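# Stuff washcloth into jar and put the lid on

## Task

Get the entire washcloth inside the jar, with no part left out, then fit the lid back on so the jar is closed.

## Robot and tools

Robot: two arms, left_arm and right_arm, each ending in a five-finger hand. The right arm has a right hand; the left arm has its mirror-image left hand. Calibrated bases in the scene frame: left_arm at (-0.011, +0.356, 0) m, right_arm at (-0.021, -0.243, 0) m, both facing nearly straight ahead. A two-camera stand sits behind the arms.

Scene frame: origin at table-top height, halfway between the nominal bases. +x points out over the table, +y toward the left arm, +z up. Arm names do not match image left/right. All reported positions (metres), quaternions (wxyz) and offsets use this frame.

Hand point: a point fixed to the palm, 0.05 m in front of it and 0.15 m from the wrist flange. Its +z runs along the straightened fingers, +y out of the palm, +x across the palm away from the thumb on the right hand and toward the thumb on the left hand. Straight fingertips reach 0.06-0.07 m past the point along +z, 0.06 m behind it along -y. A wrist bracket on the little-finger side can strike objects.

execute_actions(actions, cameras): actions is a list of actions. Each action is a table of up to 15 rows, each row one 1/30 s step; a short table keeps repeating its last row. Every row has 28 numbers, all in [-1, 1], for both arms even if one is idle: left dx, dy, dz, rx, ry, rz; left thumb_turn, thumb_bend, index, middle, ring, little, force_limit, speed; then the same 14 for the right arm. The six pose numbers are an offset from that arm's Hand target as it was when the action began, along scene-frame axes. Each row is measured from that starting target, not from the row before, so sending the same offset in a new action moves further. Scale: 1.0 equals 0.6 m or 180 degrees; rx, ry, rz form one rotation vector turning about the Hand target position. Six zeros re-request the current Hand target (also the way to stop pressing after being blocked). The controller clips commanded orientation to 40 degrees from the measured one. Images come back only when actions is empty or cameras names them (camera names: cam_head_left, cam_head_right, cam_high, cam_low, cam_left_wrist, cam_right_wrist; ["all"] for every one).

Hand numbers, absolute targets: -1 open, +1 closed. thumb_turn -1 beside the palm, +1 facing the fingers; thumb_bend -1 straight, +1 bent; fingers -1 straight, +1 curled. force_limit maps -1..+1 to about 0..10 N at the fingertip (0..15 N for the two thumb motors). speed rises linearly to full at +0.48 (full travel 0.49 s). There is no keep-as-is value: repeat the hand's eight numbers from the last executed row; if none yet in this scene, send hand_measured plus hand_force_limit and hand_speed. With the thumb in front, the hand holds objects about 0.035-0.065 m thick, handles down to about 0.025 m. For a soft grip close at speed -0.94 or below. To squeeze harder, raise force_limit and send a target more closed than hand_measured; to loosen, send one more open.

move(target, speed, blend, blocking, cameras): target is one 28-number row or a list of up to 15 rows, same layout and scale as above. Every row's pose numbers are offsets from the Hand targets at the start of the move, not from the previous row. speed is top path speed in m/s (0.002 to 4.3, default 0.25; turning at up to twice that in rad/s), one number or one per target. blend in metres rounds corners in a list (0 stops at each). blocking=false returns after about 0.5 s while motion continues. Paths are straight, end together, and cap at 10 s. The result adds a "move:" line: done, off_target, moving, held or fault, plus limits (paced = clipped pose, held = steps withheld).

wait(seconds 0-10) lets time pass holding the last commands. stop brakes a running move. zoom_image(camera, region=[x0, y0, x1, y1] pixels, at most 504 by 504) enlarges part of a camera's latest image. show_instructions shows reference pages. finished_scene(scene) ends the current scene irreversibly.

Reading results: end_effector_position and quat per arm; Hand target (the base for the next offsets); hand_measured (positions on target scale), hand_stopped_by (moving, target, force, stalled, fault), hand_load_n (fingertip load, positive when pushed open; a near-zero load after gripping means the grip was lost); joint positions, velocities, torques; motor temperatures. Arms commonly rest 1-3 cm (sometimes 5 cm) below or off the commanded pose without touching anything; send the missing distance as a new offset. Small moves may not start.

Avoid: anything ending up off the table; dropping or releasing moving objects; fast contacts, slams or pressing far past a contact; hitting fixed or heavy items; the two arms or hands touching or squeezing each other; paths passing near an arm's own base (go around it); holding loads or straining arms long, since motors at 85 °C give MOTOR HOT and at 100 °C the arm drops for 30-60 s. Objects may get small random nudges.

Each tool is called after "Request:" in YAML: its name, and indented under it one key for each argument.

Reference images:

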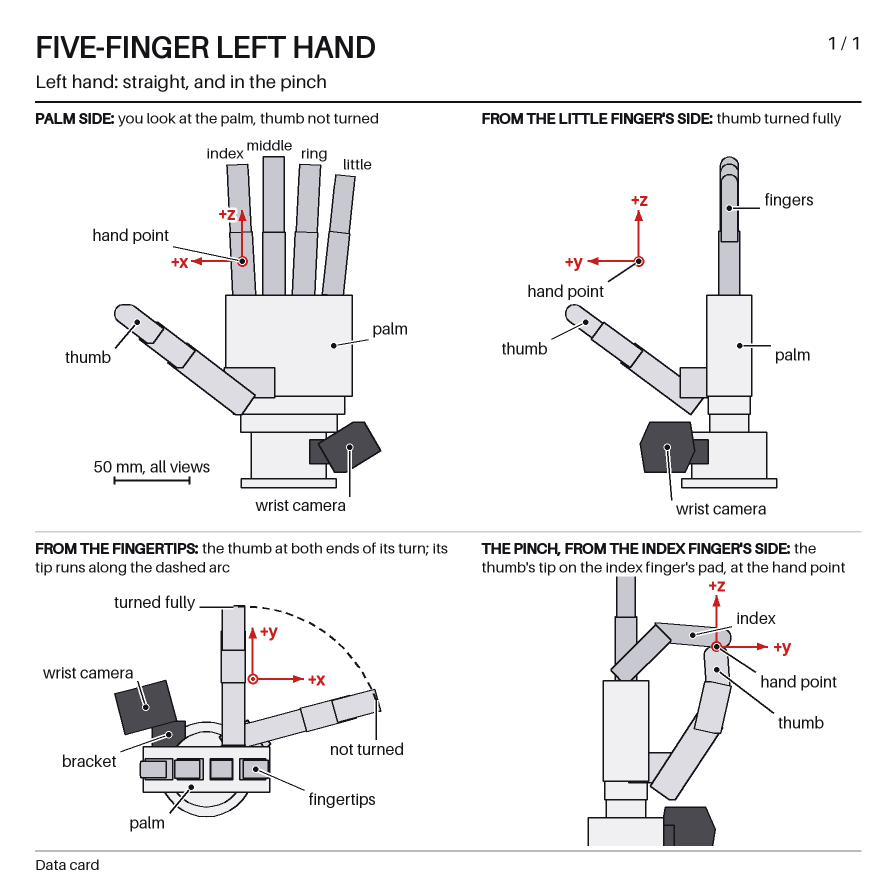

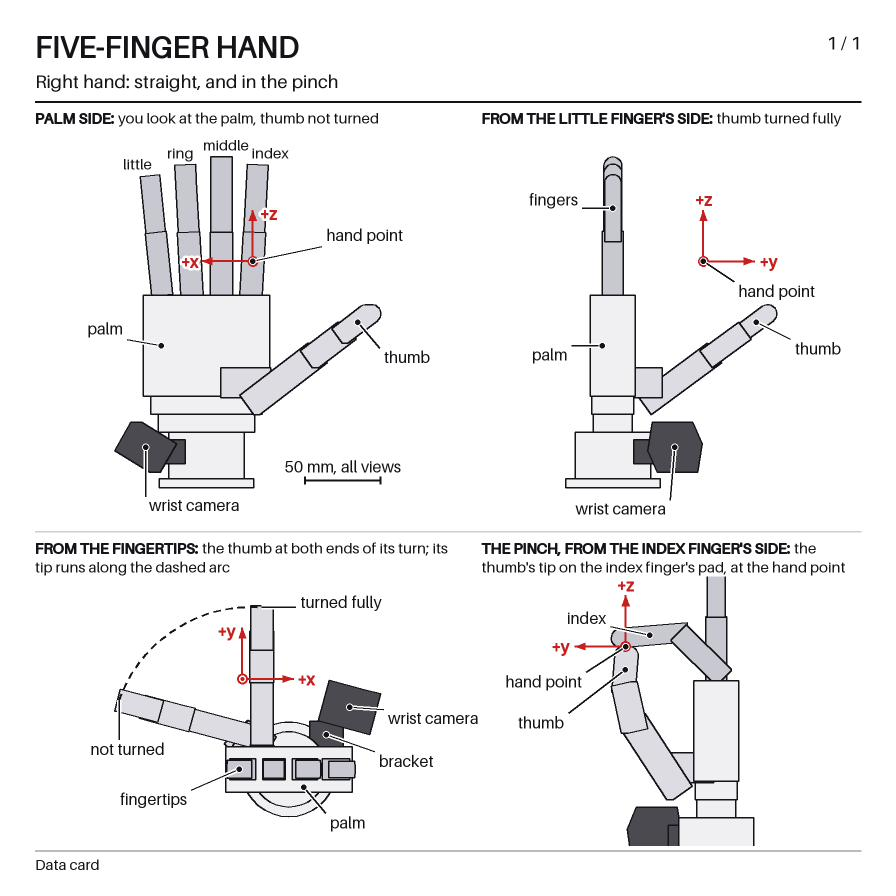

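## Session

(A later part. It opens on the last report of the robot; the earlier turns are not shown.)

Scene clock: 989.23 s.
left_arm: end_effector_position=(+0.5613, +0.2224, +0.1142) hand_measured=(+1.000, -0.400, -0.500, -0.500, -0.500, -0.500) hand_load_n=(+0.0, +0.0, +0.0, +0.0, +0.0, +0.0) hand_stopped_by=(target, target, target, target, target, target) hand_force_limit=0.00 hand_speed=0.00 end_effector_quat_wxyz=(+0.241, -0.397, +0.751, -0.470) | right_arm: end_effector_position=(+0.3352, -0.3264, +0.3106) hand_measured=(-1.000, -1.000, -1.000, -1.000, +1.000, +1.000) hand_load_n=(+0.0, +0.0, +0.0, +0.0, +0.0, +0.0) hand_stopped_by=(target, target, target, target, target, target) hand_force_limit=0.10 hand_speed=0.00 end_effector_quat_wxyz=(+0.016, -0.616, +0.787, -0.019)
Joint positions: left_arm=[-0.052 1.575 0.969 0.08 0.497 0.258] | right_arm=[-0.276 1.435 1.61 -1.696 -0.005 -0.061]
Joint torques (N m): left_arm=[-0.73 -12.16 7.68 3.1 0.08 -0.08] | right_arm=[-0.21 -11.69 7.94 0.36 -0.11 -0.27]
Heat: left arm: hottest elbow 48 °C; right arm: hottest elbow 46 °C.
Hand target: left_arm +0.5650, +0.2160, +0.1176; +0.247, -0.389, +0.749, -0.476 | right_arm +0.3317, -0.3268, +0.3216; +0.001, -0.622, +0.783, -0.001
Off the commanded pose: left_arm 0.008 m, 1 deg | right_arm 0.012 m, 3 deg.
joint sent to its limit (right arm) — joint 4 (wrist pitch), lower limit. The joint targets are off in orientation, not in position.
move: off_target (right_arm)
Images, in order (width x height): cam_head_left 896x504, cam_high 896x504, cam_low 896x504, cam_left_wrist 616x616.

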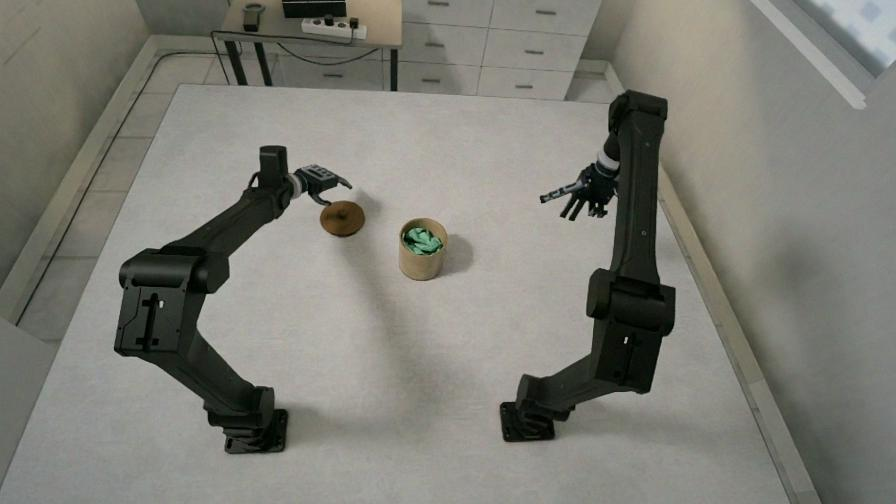

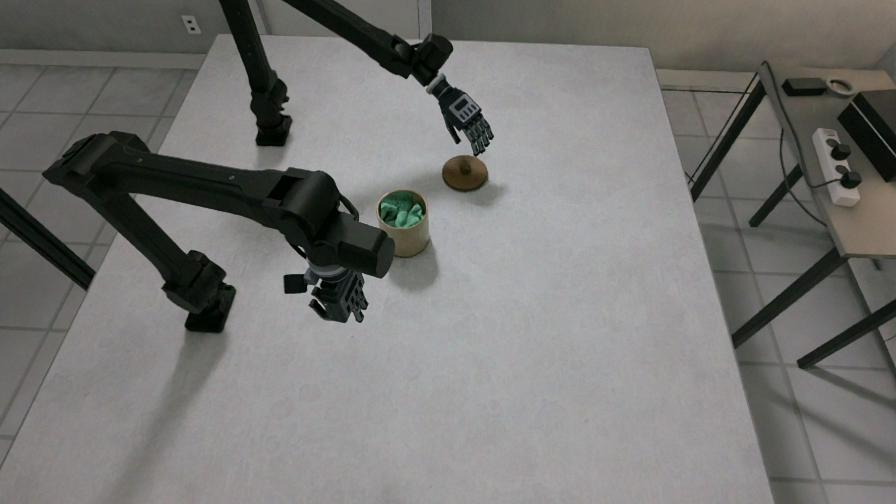

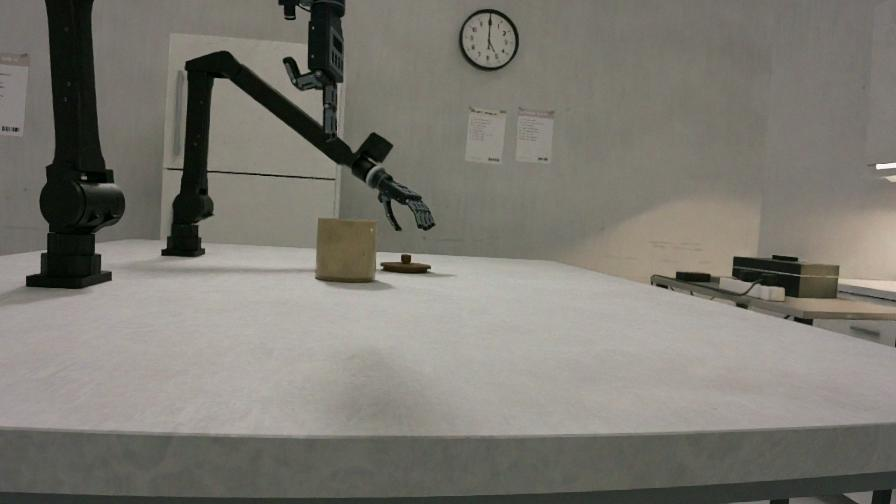

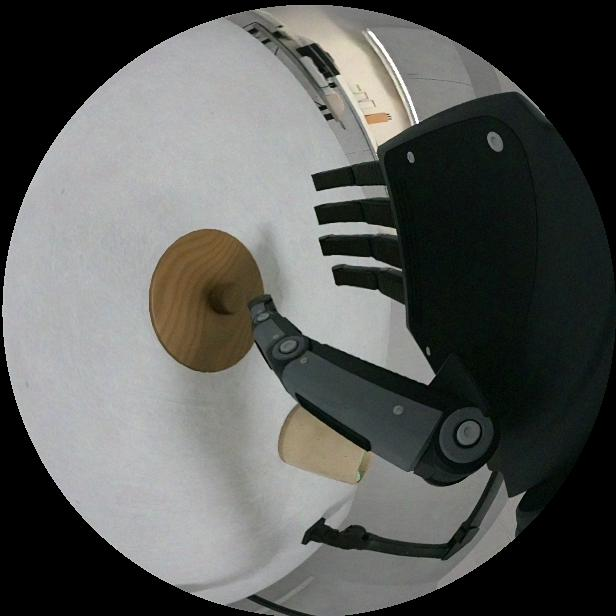

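Request:
move:
  target: [0,0,-0.095,0,0,0,1,-0.4,-0.5,-0.5,-0.5,-0.5,0,0, 0,0,0,0,0,0,-1,-1,-1,-1,1,1,0.1,0]
  speed: 0.1
  cameras: ["cam_high","cam_head_left","cam_low","cam_left_wrist"]

Request:
zoom_image:
  camera: "cam_high"
  region: [400, 120, 530, 230]

Request:
zoom_image:
  camera: "cam_head_left"
  region: [290, 140, 400, 250]

Request:
zoom_image:
  camera: "cam_low"
  region: [320, 160, 480, 300]

Scene clock: 1010.43 s.
left_arm: end_effector_position=(+0.5611, +0.2224, +0.0563) hand_measured=(+1.000, -0.400, -0.500, -0.500, -0.500, -0.500) hand_load_n=(+0.0, +0.0, +0.0, +0.0, +0.0, +0.0) hand_stopped_by=(target, target, target, target, target, target) hand_force_limit=0.00 hand_speed=0.00 end_effector_quat_wxyz=(+0.241, -0.398, +0.751, -0.469) | right_arm: end_effector_position=(+0.3352, -0.3264, +0.3106) hand_measured=(-1.000, -1.000, -1.000, -1.000, +1.000, +1.000) hand_load_n=(+0.0, +0.0, +0.0, +0.0, +0.0, +0.0) hand_stopped_by=(target, target, target, target, target, target) hand_force_limit=0.10 hand_speed=0.00 end_effector_quat_wxyz=(+0.016, -0.616, +0.787, -0.019)
Joint positions: left_arm=[-0.052 1.682 0.912 0.241 0.497 0.258] | right_arm=[-0.276 1.435 1.61 -1.696 -0.005 -0.062]
Joint torques (N m): left_arm=[-0.21 -13.22 7.1 3 0.11 0.02] | right_arm=[-0.15 -11.69 7.94 0.38 -0.11 -0.31]
Heat: left arm: hottest elbow 49 °C; right arm: hottest elbow 47 °C.
Hand target: left_arm +0.5651, +0.2159, +0.0608; +0.247, -0.389, +0.749, -0.476 | right_arm +0.3317, -0.3268, +0.3216; +0.001, -0.622, +0.783, -0.001
Off the commanded pose: left_arm 0.009 m, 1 deg | right_arm 0.012 m, 3 deg.
joint sent to its limit (right arm) — joint 4 (wrist pitch), lower limit. The joint targets are off in orientation, not in position.
move: off_target (right_arm)
Images, in order (width x height): cam_head_left 896x504, cam_high 896x504, cam_low 896x504, cam_left_wrist 616x616.

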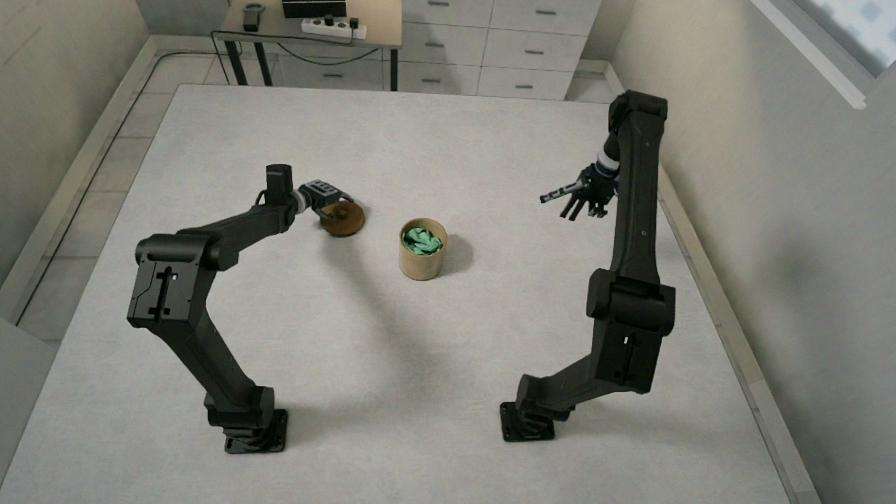

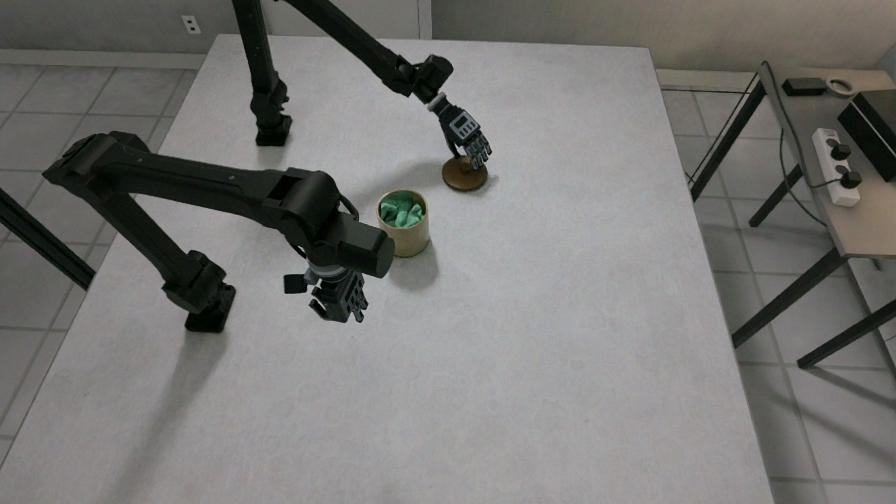

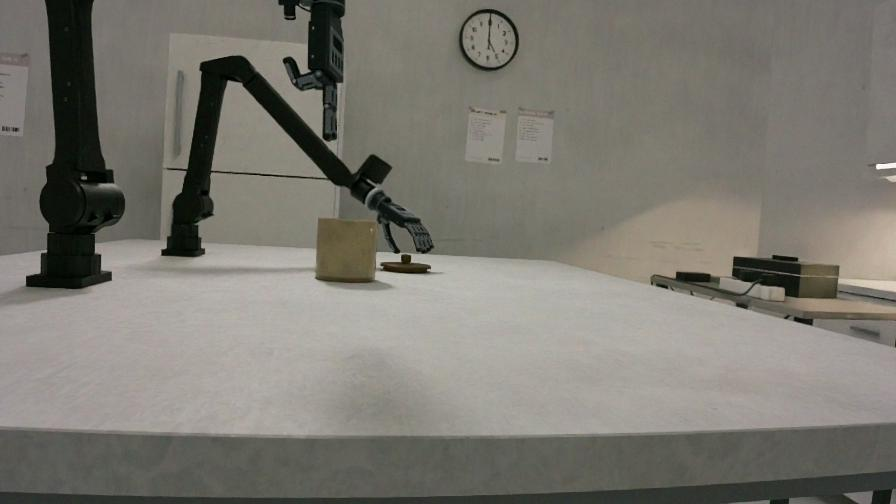

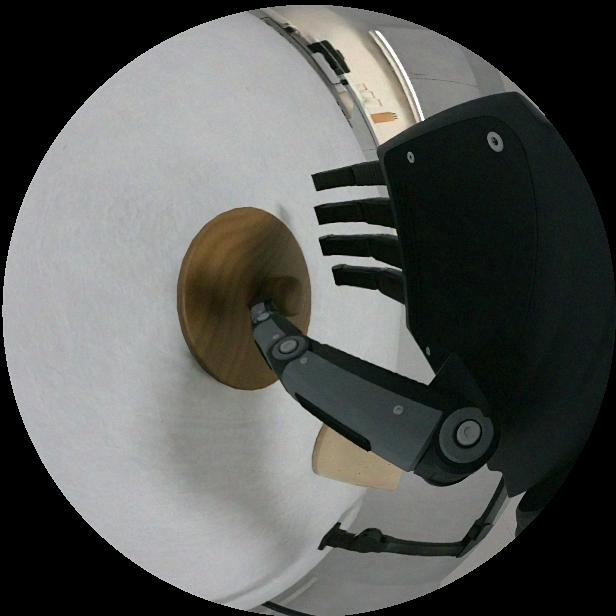

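Scaled by 3.877 from the camera's 896x504 image, which has a finer 1280x720 frame.

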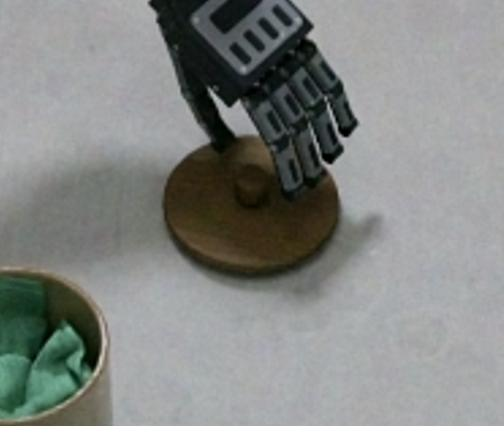

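Scaled by 4.582 from the camera's 896x504 image, which has a finer 1280x720 frame.

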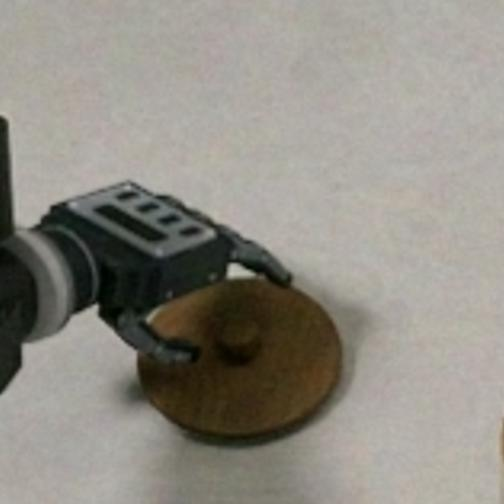

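Scaled by 3.150 from the camera's 896x504 image, which has a finer 1280x720 frame.

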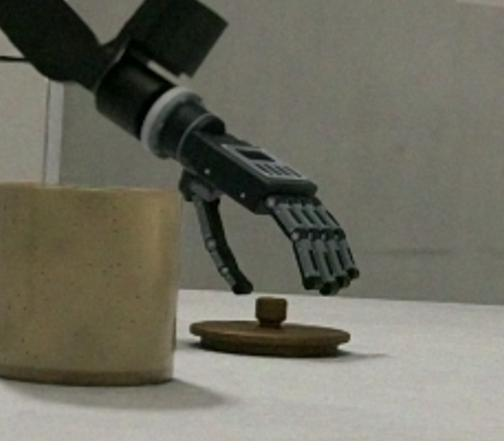

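Request:
move:
  target:
    - [-0.006,-0.001,-0.02,0,0,0,1,-0.4,-0.5,-0.5,-0.5,-0.5,0,0, 0,0,0,0,0,0,-1,-1,-1,-1,1,1,0.1,0]
  speed: 0.06
  cameras: ["cam_high","cam_head_left","cam_low","cam_left_wrist"]

Request:
zoom_image:
  camera: "cam_high"
  region: [430, 140, 500, 200]

Request:
zoom_image:
  camera: "cam_head_left"
  region: [300, 180, 390, 250]

Request:
zoom_image:
  camera: "cam_low"
  region: [360, 220, 460, 290]

Scene clock: 1032.20 s.
left_arm: end_effector_position=(+0.5587, +0.2223, +0.0468) hand_measured=(+1.000, -0.400, -0.500, -0.500, -0.500, -0.500) hand_load_n=(+0.0, +0.0, +0.0, +0.0, +0.0, +0.0) hand_stopped_by=(target, target, target, target, target, target) hand_force_limit=0.00 hand_speed=0.00 end_effector_quat_wxyz=(+0.243, -0.397, +0.750, -0.470) | right_arm: end_effector_position=(+0.3352, -0.3264, +0.3106) hand_measured=(-1.000, -1.000, -1.000, -1.000, +1.000, +1.000) hand_load_n=(+0.0, +0.0, +0.0, +0.5, +0.0, +0.0) hand_stopped_by=(target, target, target, target, target, target) hand_force_limit=0.10 hand_speed=0.00 end_effector_quat_wxyz=(+0.016, -0.616, +0.787, -0.019)
Joint positions: left_arm=[-0.053 1.696 0.894 0.279 0.495 0.258] | right_arm=[-0.276 1.435 1.61 -1.696 -0.005 -0.062]
Joint torques (N m): left_arm=[-0.44 -12.34 6.64 2.89 0.08 -0.05] | right_arm=[-0.26 -11.63 7.97 0.39 -0.11 -0.31]
Heat: left arm: hottest elbow 48 °C; right arm: hottest elbow 46 °C.
Hand target: left_arm +0.5615, +0.2154, +0.0488; +0.247, -0.389, +0.749, -0.476 | right_arm +0.3317, -0.3268, +0.3216; +0.001, -0.622, +0.783, -0.001
Off the commanded pose: left_arm 0.008 m, 1 deg | right_arm 0.012 m, 3 deg.
joint sent to its limit (right arm) — joint 4 (wrist pitch), lower limit. The joint targets are off in orientation, not in position.
move: off_target (right_arm)
Images, in order (width x height): cam_head_left 896x504, cam_high 896x504, cam_low 896x504, cam_left_wrist 616x616.

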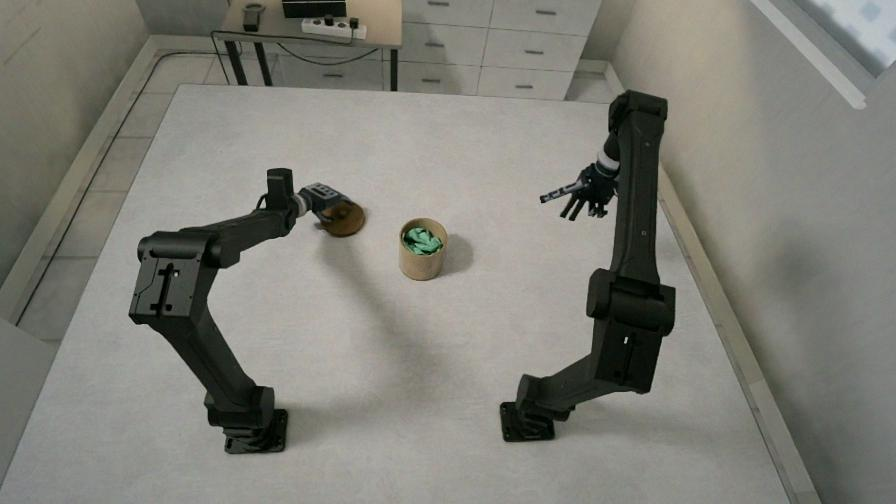

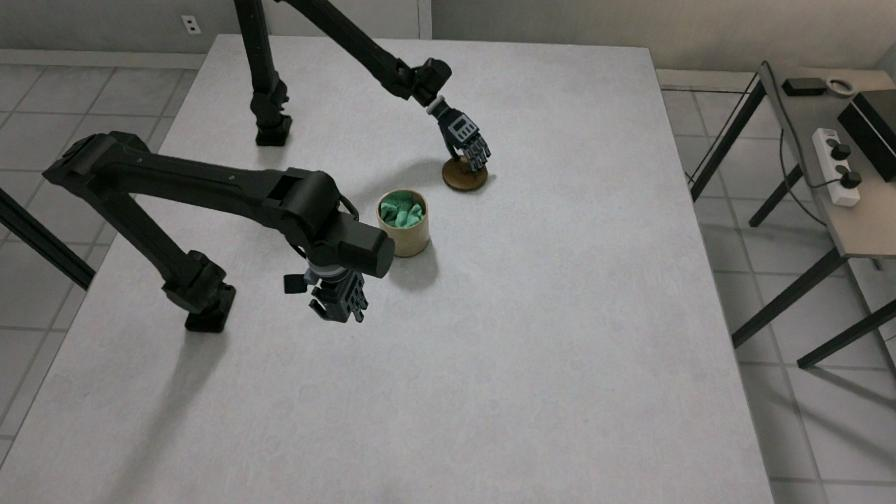

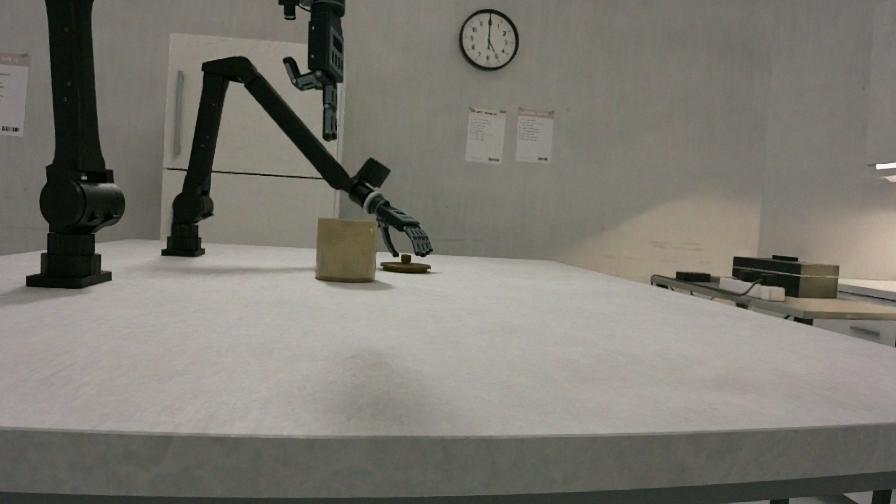

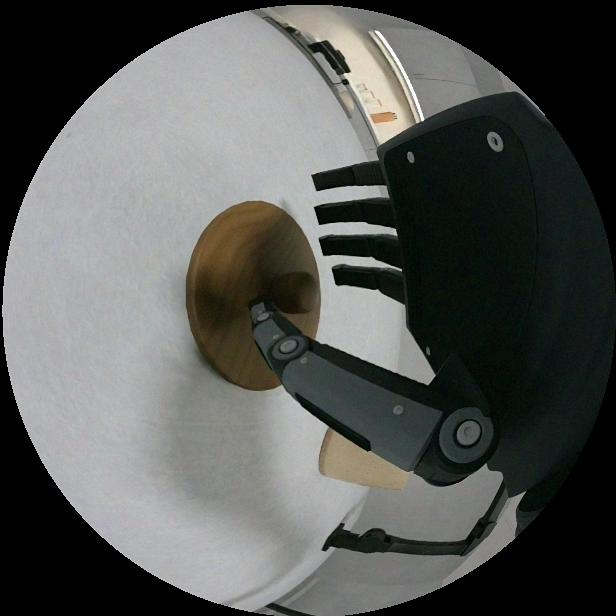

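Scaled by 7.200 from the camera's 896x504 image, which has a finer 1280x720 frame.

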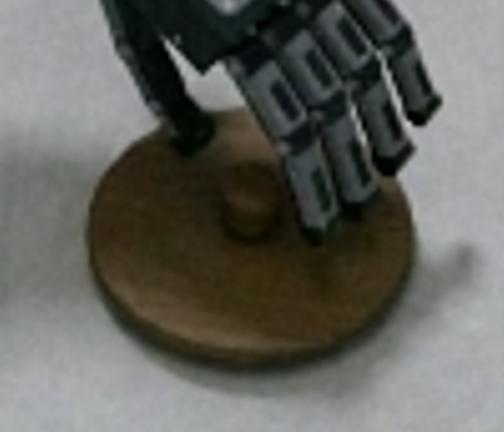

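Scaled by 5.600 from the camera's 896x504 image, which has a finer 1280x720 frame.

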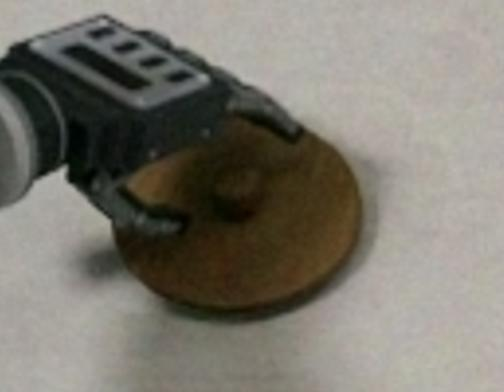

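Scaled by 5.040 from the camera's 896x504 image, which has a finer 1280x720 frame.

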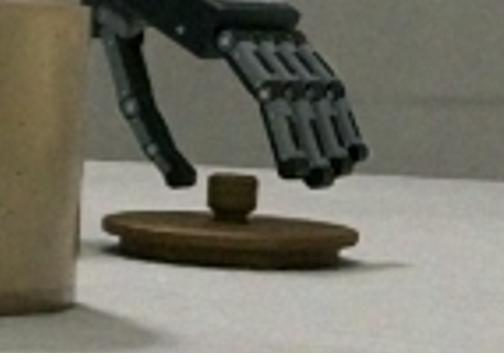

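Request:
move:
  target:
    - [0,0,-0.0195,0,0,0,1,-0.4,-0.5,-0.5,-0.5,-0.5,0,0, 0,0,0,0,0,0,-1,-1,-1,-1,1,1,0.1,0]
  speed: 0.05
  cameras: ["cam_high","cam_head_left","cam_low","cam_left_wrist"]

Request:
zoom_image:
  camera: "cam_low"
  region: [360, 220, 460, 290]

Request:
zoom_image:
  camera: "cam_high"
  region: [430, 140, 500, 200]

Scene clock: 1043.93 s.
left_arm: end_effector_position=(+0.5588, +0.2223, +0.0351) hand_measured=(+1.000, -0.400, -0.500, -0.500, -0.500, -0.500) hand_load_n=(+0.0, +0.0, +0.0, +0.0, +0.0, +0.0) hand_stopped_by=(target, target, target, target, target, target) hand_force_limit=0.00 hand_speed=0.00 end_effector_quat_wxyz=(+0.243, -0.397, +0.750, -0.470) | right_arm: end_effector_position=(+0.3352, -0.3264, +0.3106) hand_measured=(-1.000, -1.000, -1.000, -1.000, +1.000, +1.000) hand_load_n=(+0.0, +0.0, +0.0, +0.0, +0.0, +0.0) hand_stopped_by=(target, target, target, target, target, target) hand_force_limit=0.10 hand_speed=0.00 end_effector_quat_wxyz=(+0.016, -0.616, +0.787, -0.019)
Joint positions: left_arm=[-0.053 1.722 0.886 0.312 0.495 0.258] | right_arm=[-0.276 1.435 1.61 -1.696 -0.005 -0.062]
Joint torques (N m): left_arm=[-1.08 -12.98 6.27 2.99 0.04 -0.05] | right_arm=[-0.15 -11.69 7.94 0.36 -0.11 -0.3]
Heat: left arm: hottest elbow 47 °C; right arm: hottest elbow 46 °C.
Hand target: left_arm +0.5615, +0.2154, +0.0371; +0.247, -0.389, +0.749, -0.476 | right_arm +0.3317, -0.3268, +0.3216; +0.001, -0.622, +0.783, -0.001
Off the commanded pose: left_arm 0.008 m, 1 deg | right_arm 0.012 m, 3 deg.
joint sent to its limit (right arm) — joint 4 (wrist pitch), lower limit. The joint targets are off in orientation, not in position.
move: off_target (right_arm)
Images, in order (width x height): cam_head_left 896x504, cam_high 896x504, cam_low 896x504, cam_left_wrist 616x616.

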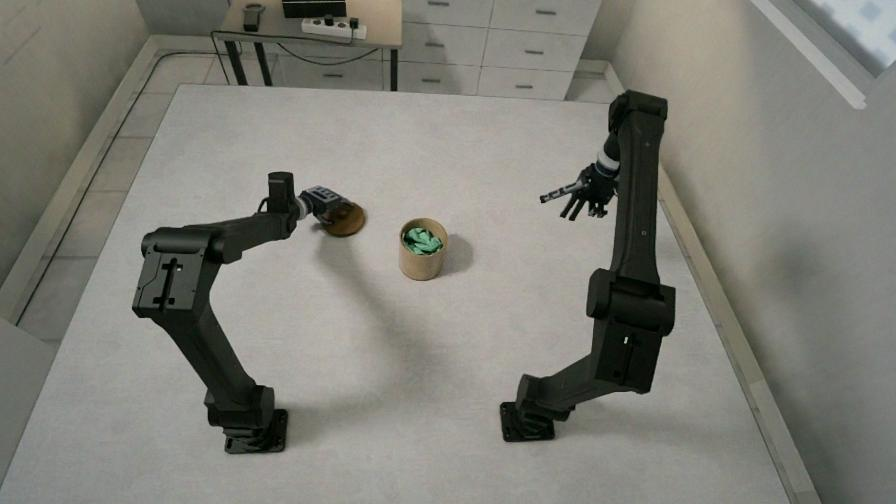

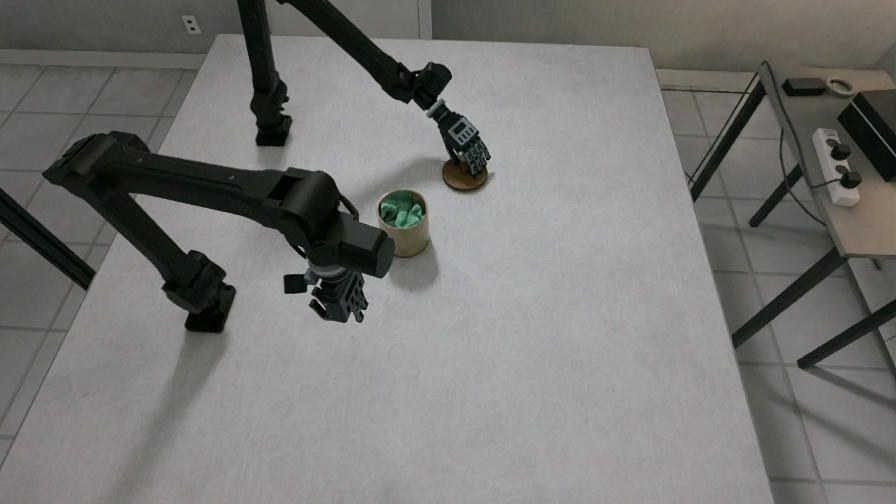

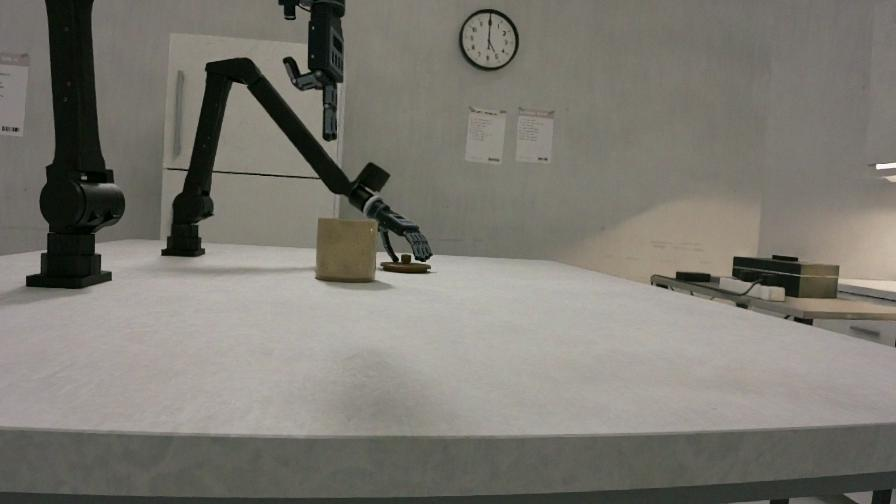

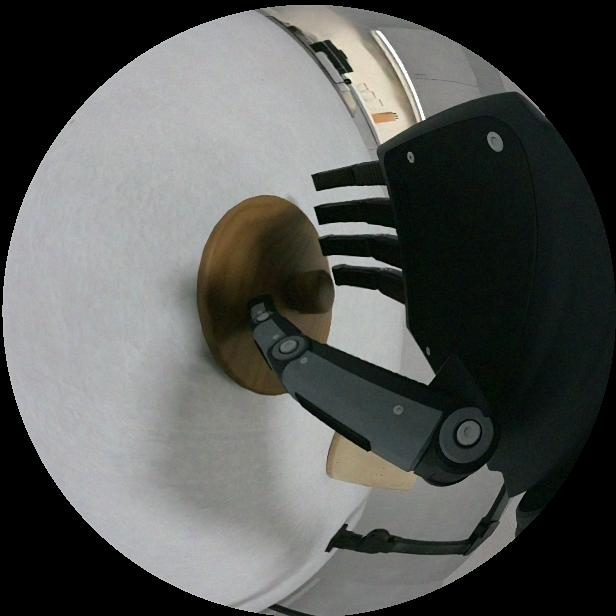

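Scaled by 5.040 from the camera's 896x504 image, which has a finer 1280x720 frame.

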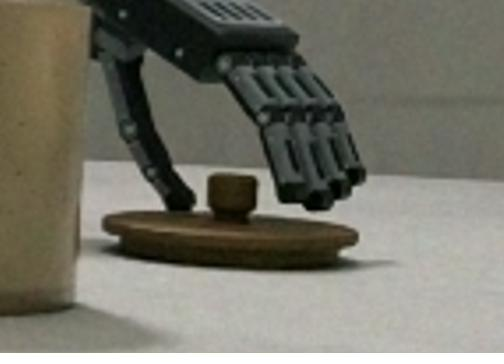

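Scaled by 7.200 from the camera's 896x504 image, which has a finer 1280x720 frame.

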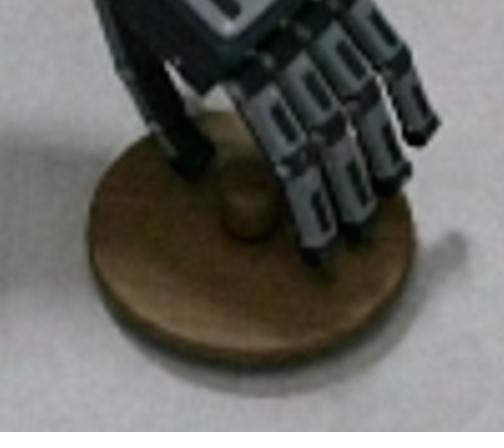

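Request:
move:
  target:
    - [0,0,0,0,0,0,1,-0.1,0.2,0.2,-0.5,-0.5,-0.2,-0.9, 0,0,0,0,0,0,-1,-1,-1,-1,1,1,0.1,0]
  speed: 0.05
  cameras: ["cam_high","cam_head_left","cam_low","cam_left_wrist"]

Request:
zoom_image:
  camera: "cam_low"
  region: [360, 220, 460, 290]

Request:
zoom_image:
  camera: "cam_high"
  region: [430, 140, 500, 200]

Scene clock: 1055.00 s.
left_arm: end_effector_position=(+0.5599, +0.2214, +0.0363) hand_measured=(+1.000, -0.180, -0.092, -0.028, -0.500, -0.500) hand_load_n=(+1.0, +6.5, +3.0, +4.0, +0.0, +0.0) hand_stopped_by=(target, force, force, force, target, target) hand_force_limit=-0.20 hand_speed=-0.90 end_effector_quat_wxyz=(+0.245, -0.394, +0.749, -0.472) | right_arm: end_effector_position=(+0.3352, -0.3264, +0.3106) hand_measured=(-1.000, -1.000, -1.000, -1.000, +1.000, +1.000) hand_load_n=(+0.0, +0.0, +0.0, +0.0, +0.0, +0.0) hand_stopped_by=(target, target, target, target, target, target) hand_force_limit=0.10 hand_speed=0.00 end_effector_quat_wxyz=(+0.016, -0.616, +0.787, -0.019)
Joint positions: left_arm=[-0.054 1.722 0.886 0.319 0.495 0.258] | right_arm=[-0.276 1.435 1.61 -1.696 -0.005 -0.062]
Joint torques (N m): left_arm=[0.38 -12.69 6.64 2.67 0.11 -0.11] | right_arm=[-0.21 -11.69 7.97 0.39 -0.11 -0.31]
Heat: left arm: hottest elbow 47 °C; right arm: hottest elbow 46 °C.
Hand target: left_arm +0.5615, +0.2156, +0.0371; +0.247, -0.389, +0.749, -0.476 | right_arm +0.3317, -0.3268, +0.3216; +0.001, -0.622, +0.783, -0.001
Off the commanded pose: left_arm 0.006 m, 1 deg | right_arm 0.012 m, 3 deg.
joint sent to its limit (right arm) — joint 4 (wrist pitch), lower limit. The joint targets are off in orientation, not in position.
move: off_target (right_arm)
Images, in order (width x height): cam_head_left 896x504, cam_high 896x504, cam_low 896x504, cam_left_wrist 616x616.

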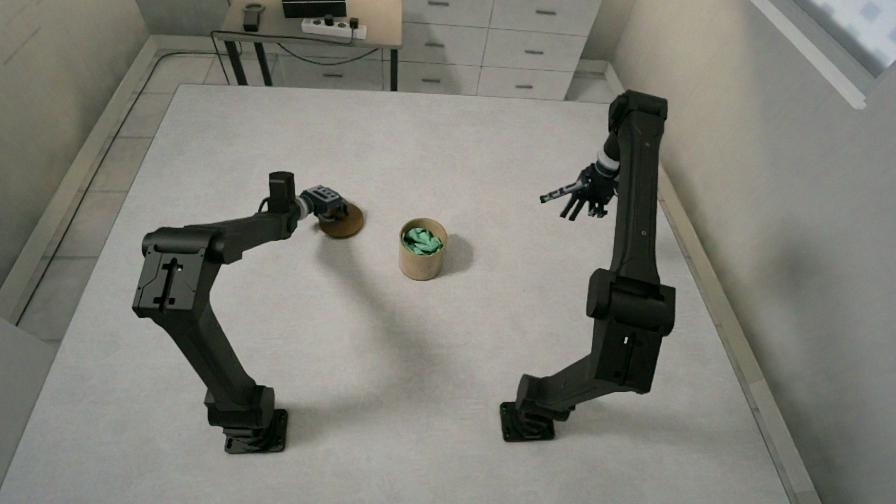

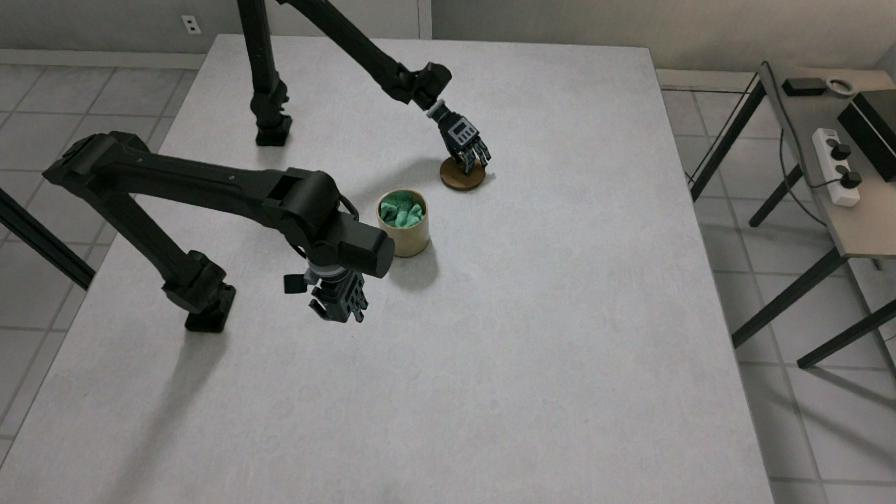

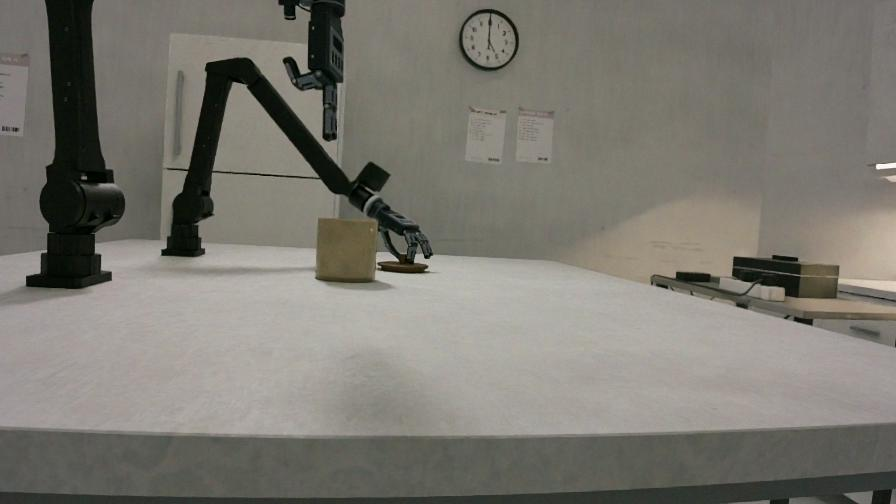

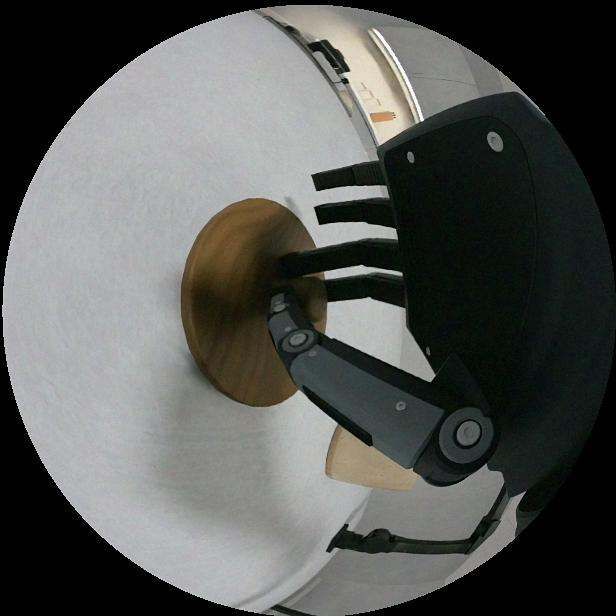

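Scaled by 5.040 from the camera's 896x504 image, which has a finer 1280x720 frame.

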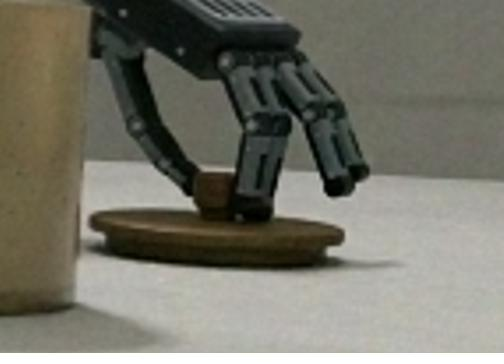

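Scaled by 7.200 from the camera's 896x504 image, which has a finer 1280x720 frame.

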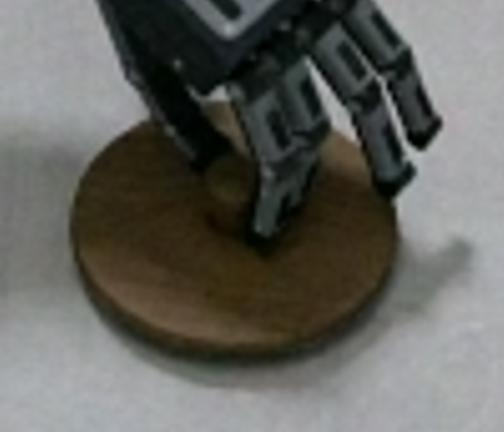

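Request:
move:
  target:
    - [0,0,0.1,0,0,0,1,-0.1,0.2,0.2,-0.5,-0.5,-0.2,-0.9, 0,0,0,0,0,0,-1,-1,-1,-1,1,1,0.1,0]
    - [0,0,0.33,0,0,0,1,-0.1,0.2,0.2,-0.5,-0.5,-0.2,-0.9, 0,0,0,0,0,0,-1,-1,-1,-1,1,1,0.1,0]
  speed: [0.05,0.1]
  blend: [0.03,0]
  cameras: ["cam_high","cam_head_left","cam_low","cam_left_wrist"]

Request:
zoom_image:
  camera: "cam_low"
  region: [330, 160, 470, 290]

Request:
zoom_image:
  camera: "cam_high"
  region: [400, 60, 540, 200]

Scene clock: 1068.23 s.
left_arm: end_effector_position=(+0.5422, +0.2226, +0.1903) hand_measured=(+1.000, -0.180, -0.092, -0.028, -0.500, -0.500) hand_load_n=(+1.0, +4.0, +4.0, +3.0, +0.0, +0.0) hand_stopped_by=(target, force, force, force, target, target) hand_force_limit=-0.20 hand_speed=-0.90 end_effector_quat_wxyz=(+0.221, -0.410, +0.758, -0.457) | right_arm: end_effector_position=(+0.3352, -0.3264, +0.3106) hand_measured=(-1.000, -1.000, -1.000, -1.000, +1.000, +1.000) hand_load_n=(+0.0, +0.0, +0.0, +0.0, +0.0, +0.0) hand_stopped_by=(target, target, target, target, target, target) hand_force_limit=0.10 hand_speed=0.00 end_effector_quat_wxyz=(+0.016, -0.616, +0.787, -0.019)
Joint positions: left_arm=[-0.054 1.441 1.07 -0.212 0.494 0.258] | right_arm=[-0.276 1.435 1.61 -1.696 -0.005 -0.062]
Joint torques (N m): left_arm=[-0.56 -11.99 13.79 1.81 0.22 -0.07] | right_arm=[-0.21 -11.63 7.94 0.38 -0.11 -0.31]
Heat: left arm: hottest elbow 48 °C; right arm: hottest elbow 45 °C.
Hand target: left_arm +0.5615, +0.2156, +0.2351; +0.247, -0.389, +0.749, -0.476 | right_arm +0.3317, -0.3268, +0.3216; +0.001, -0.622, +0.783, -0.001
Off the commanded pose: left_arm 0.049 m, 4 deg | right_arm 0.012 m, 3 deg.
joint sent to its limit (right arm) — joint 4 (wrist pitch), lower limit. The joint targets are off in orientation, not in position.
move: off_target (left_arm, right_arm)
Images, in order (width x height): cam_head_left 896x504, cam_high 896x504, cam_low 896x504, cam_left_wrist 616x616.

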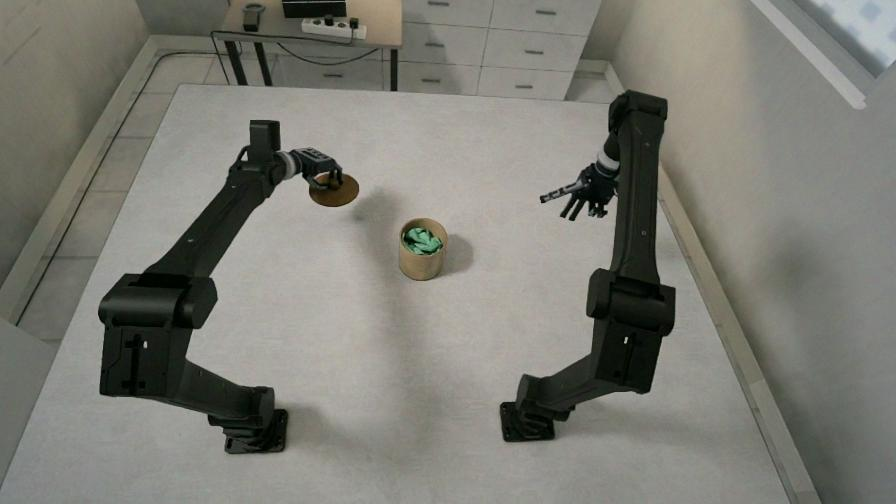

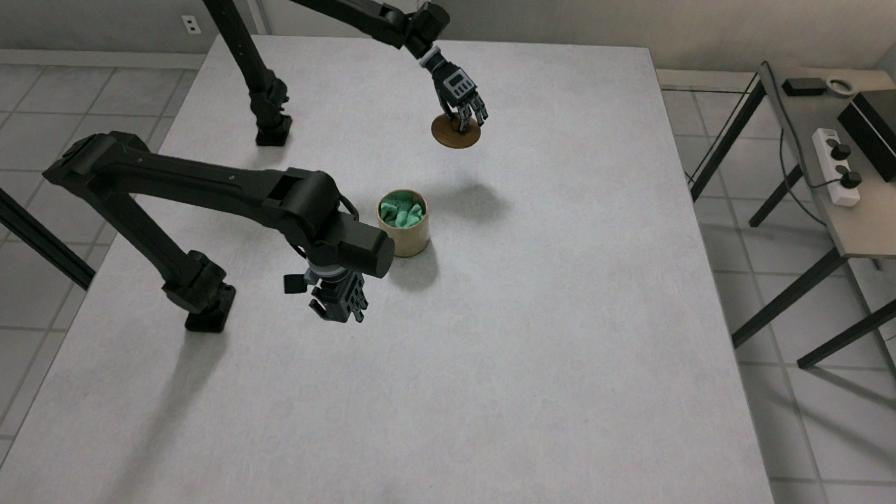

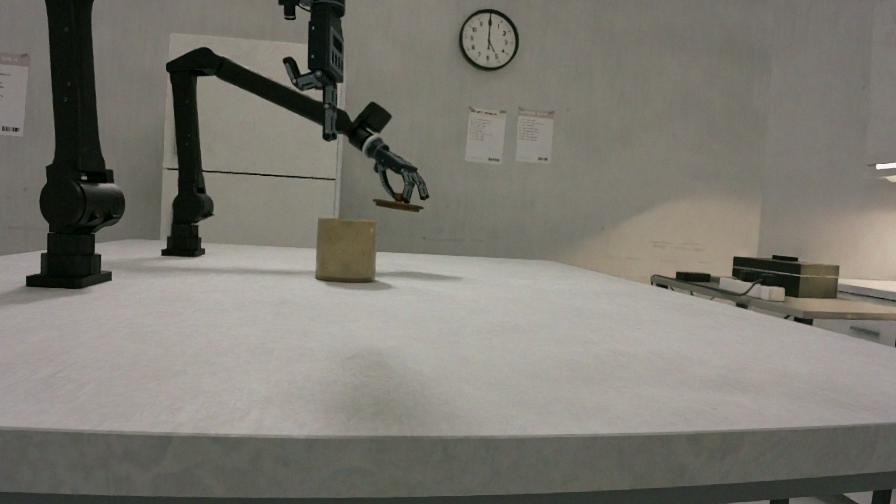

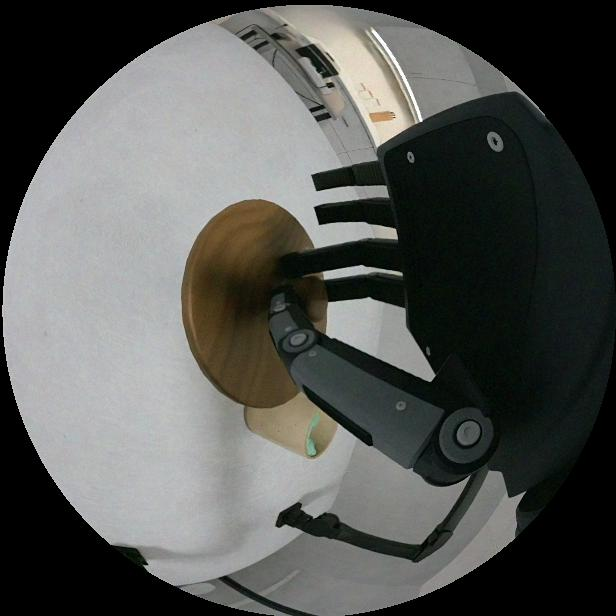

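Scaled by 3.600 from the camera's 896x504 image, which has a finer 1280x720 frame.

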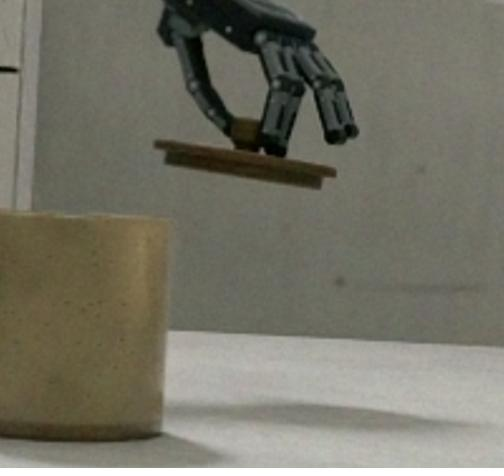

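Scaled by 3.600 from the camera's 896x504 image, which has a finer 1280x720 frame.

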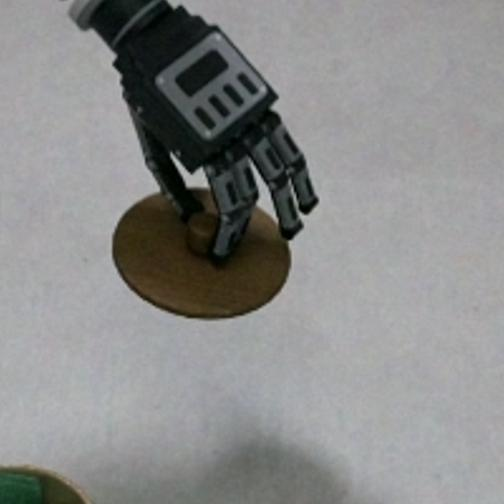

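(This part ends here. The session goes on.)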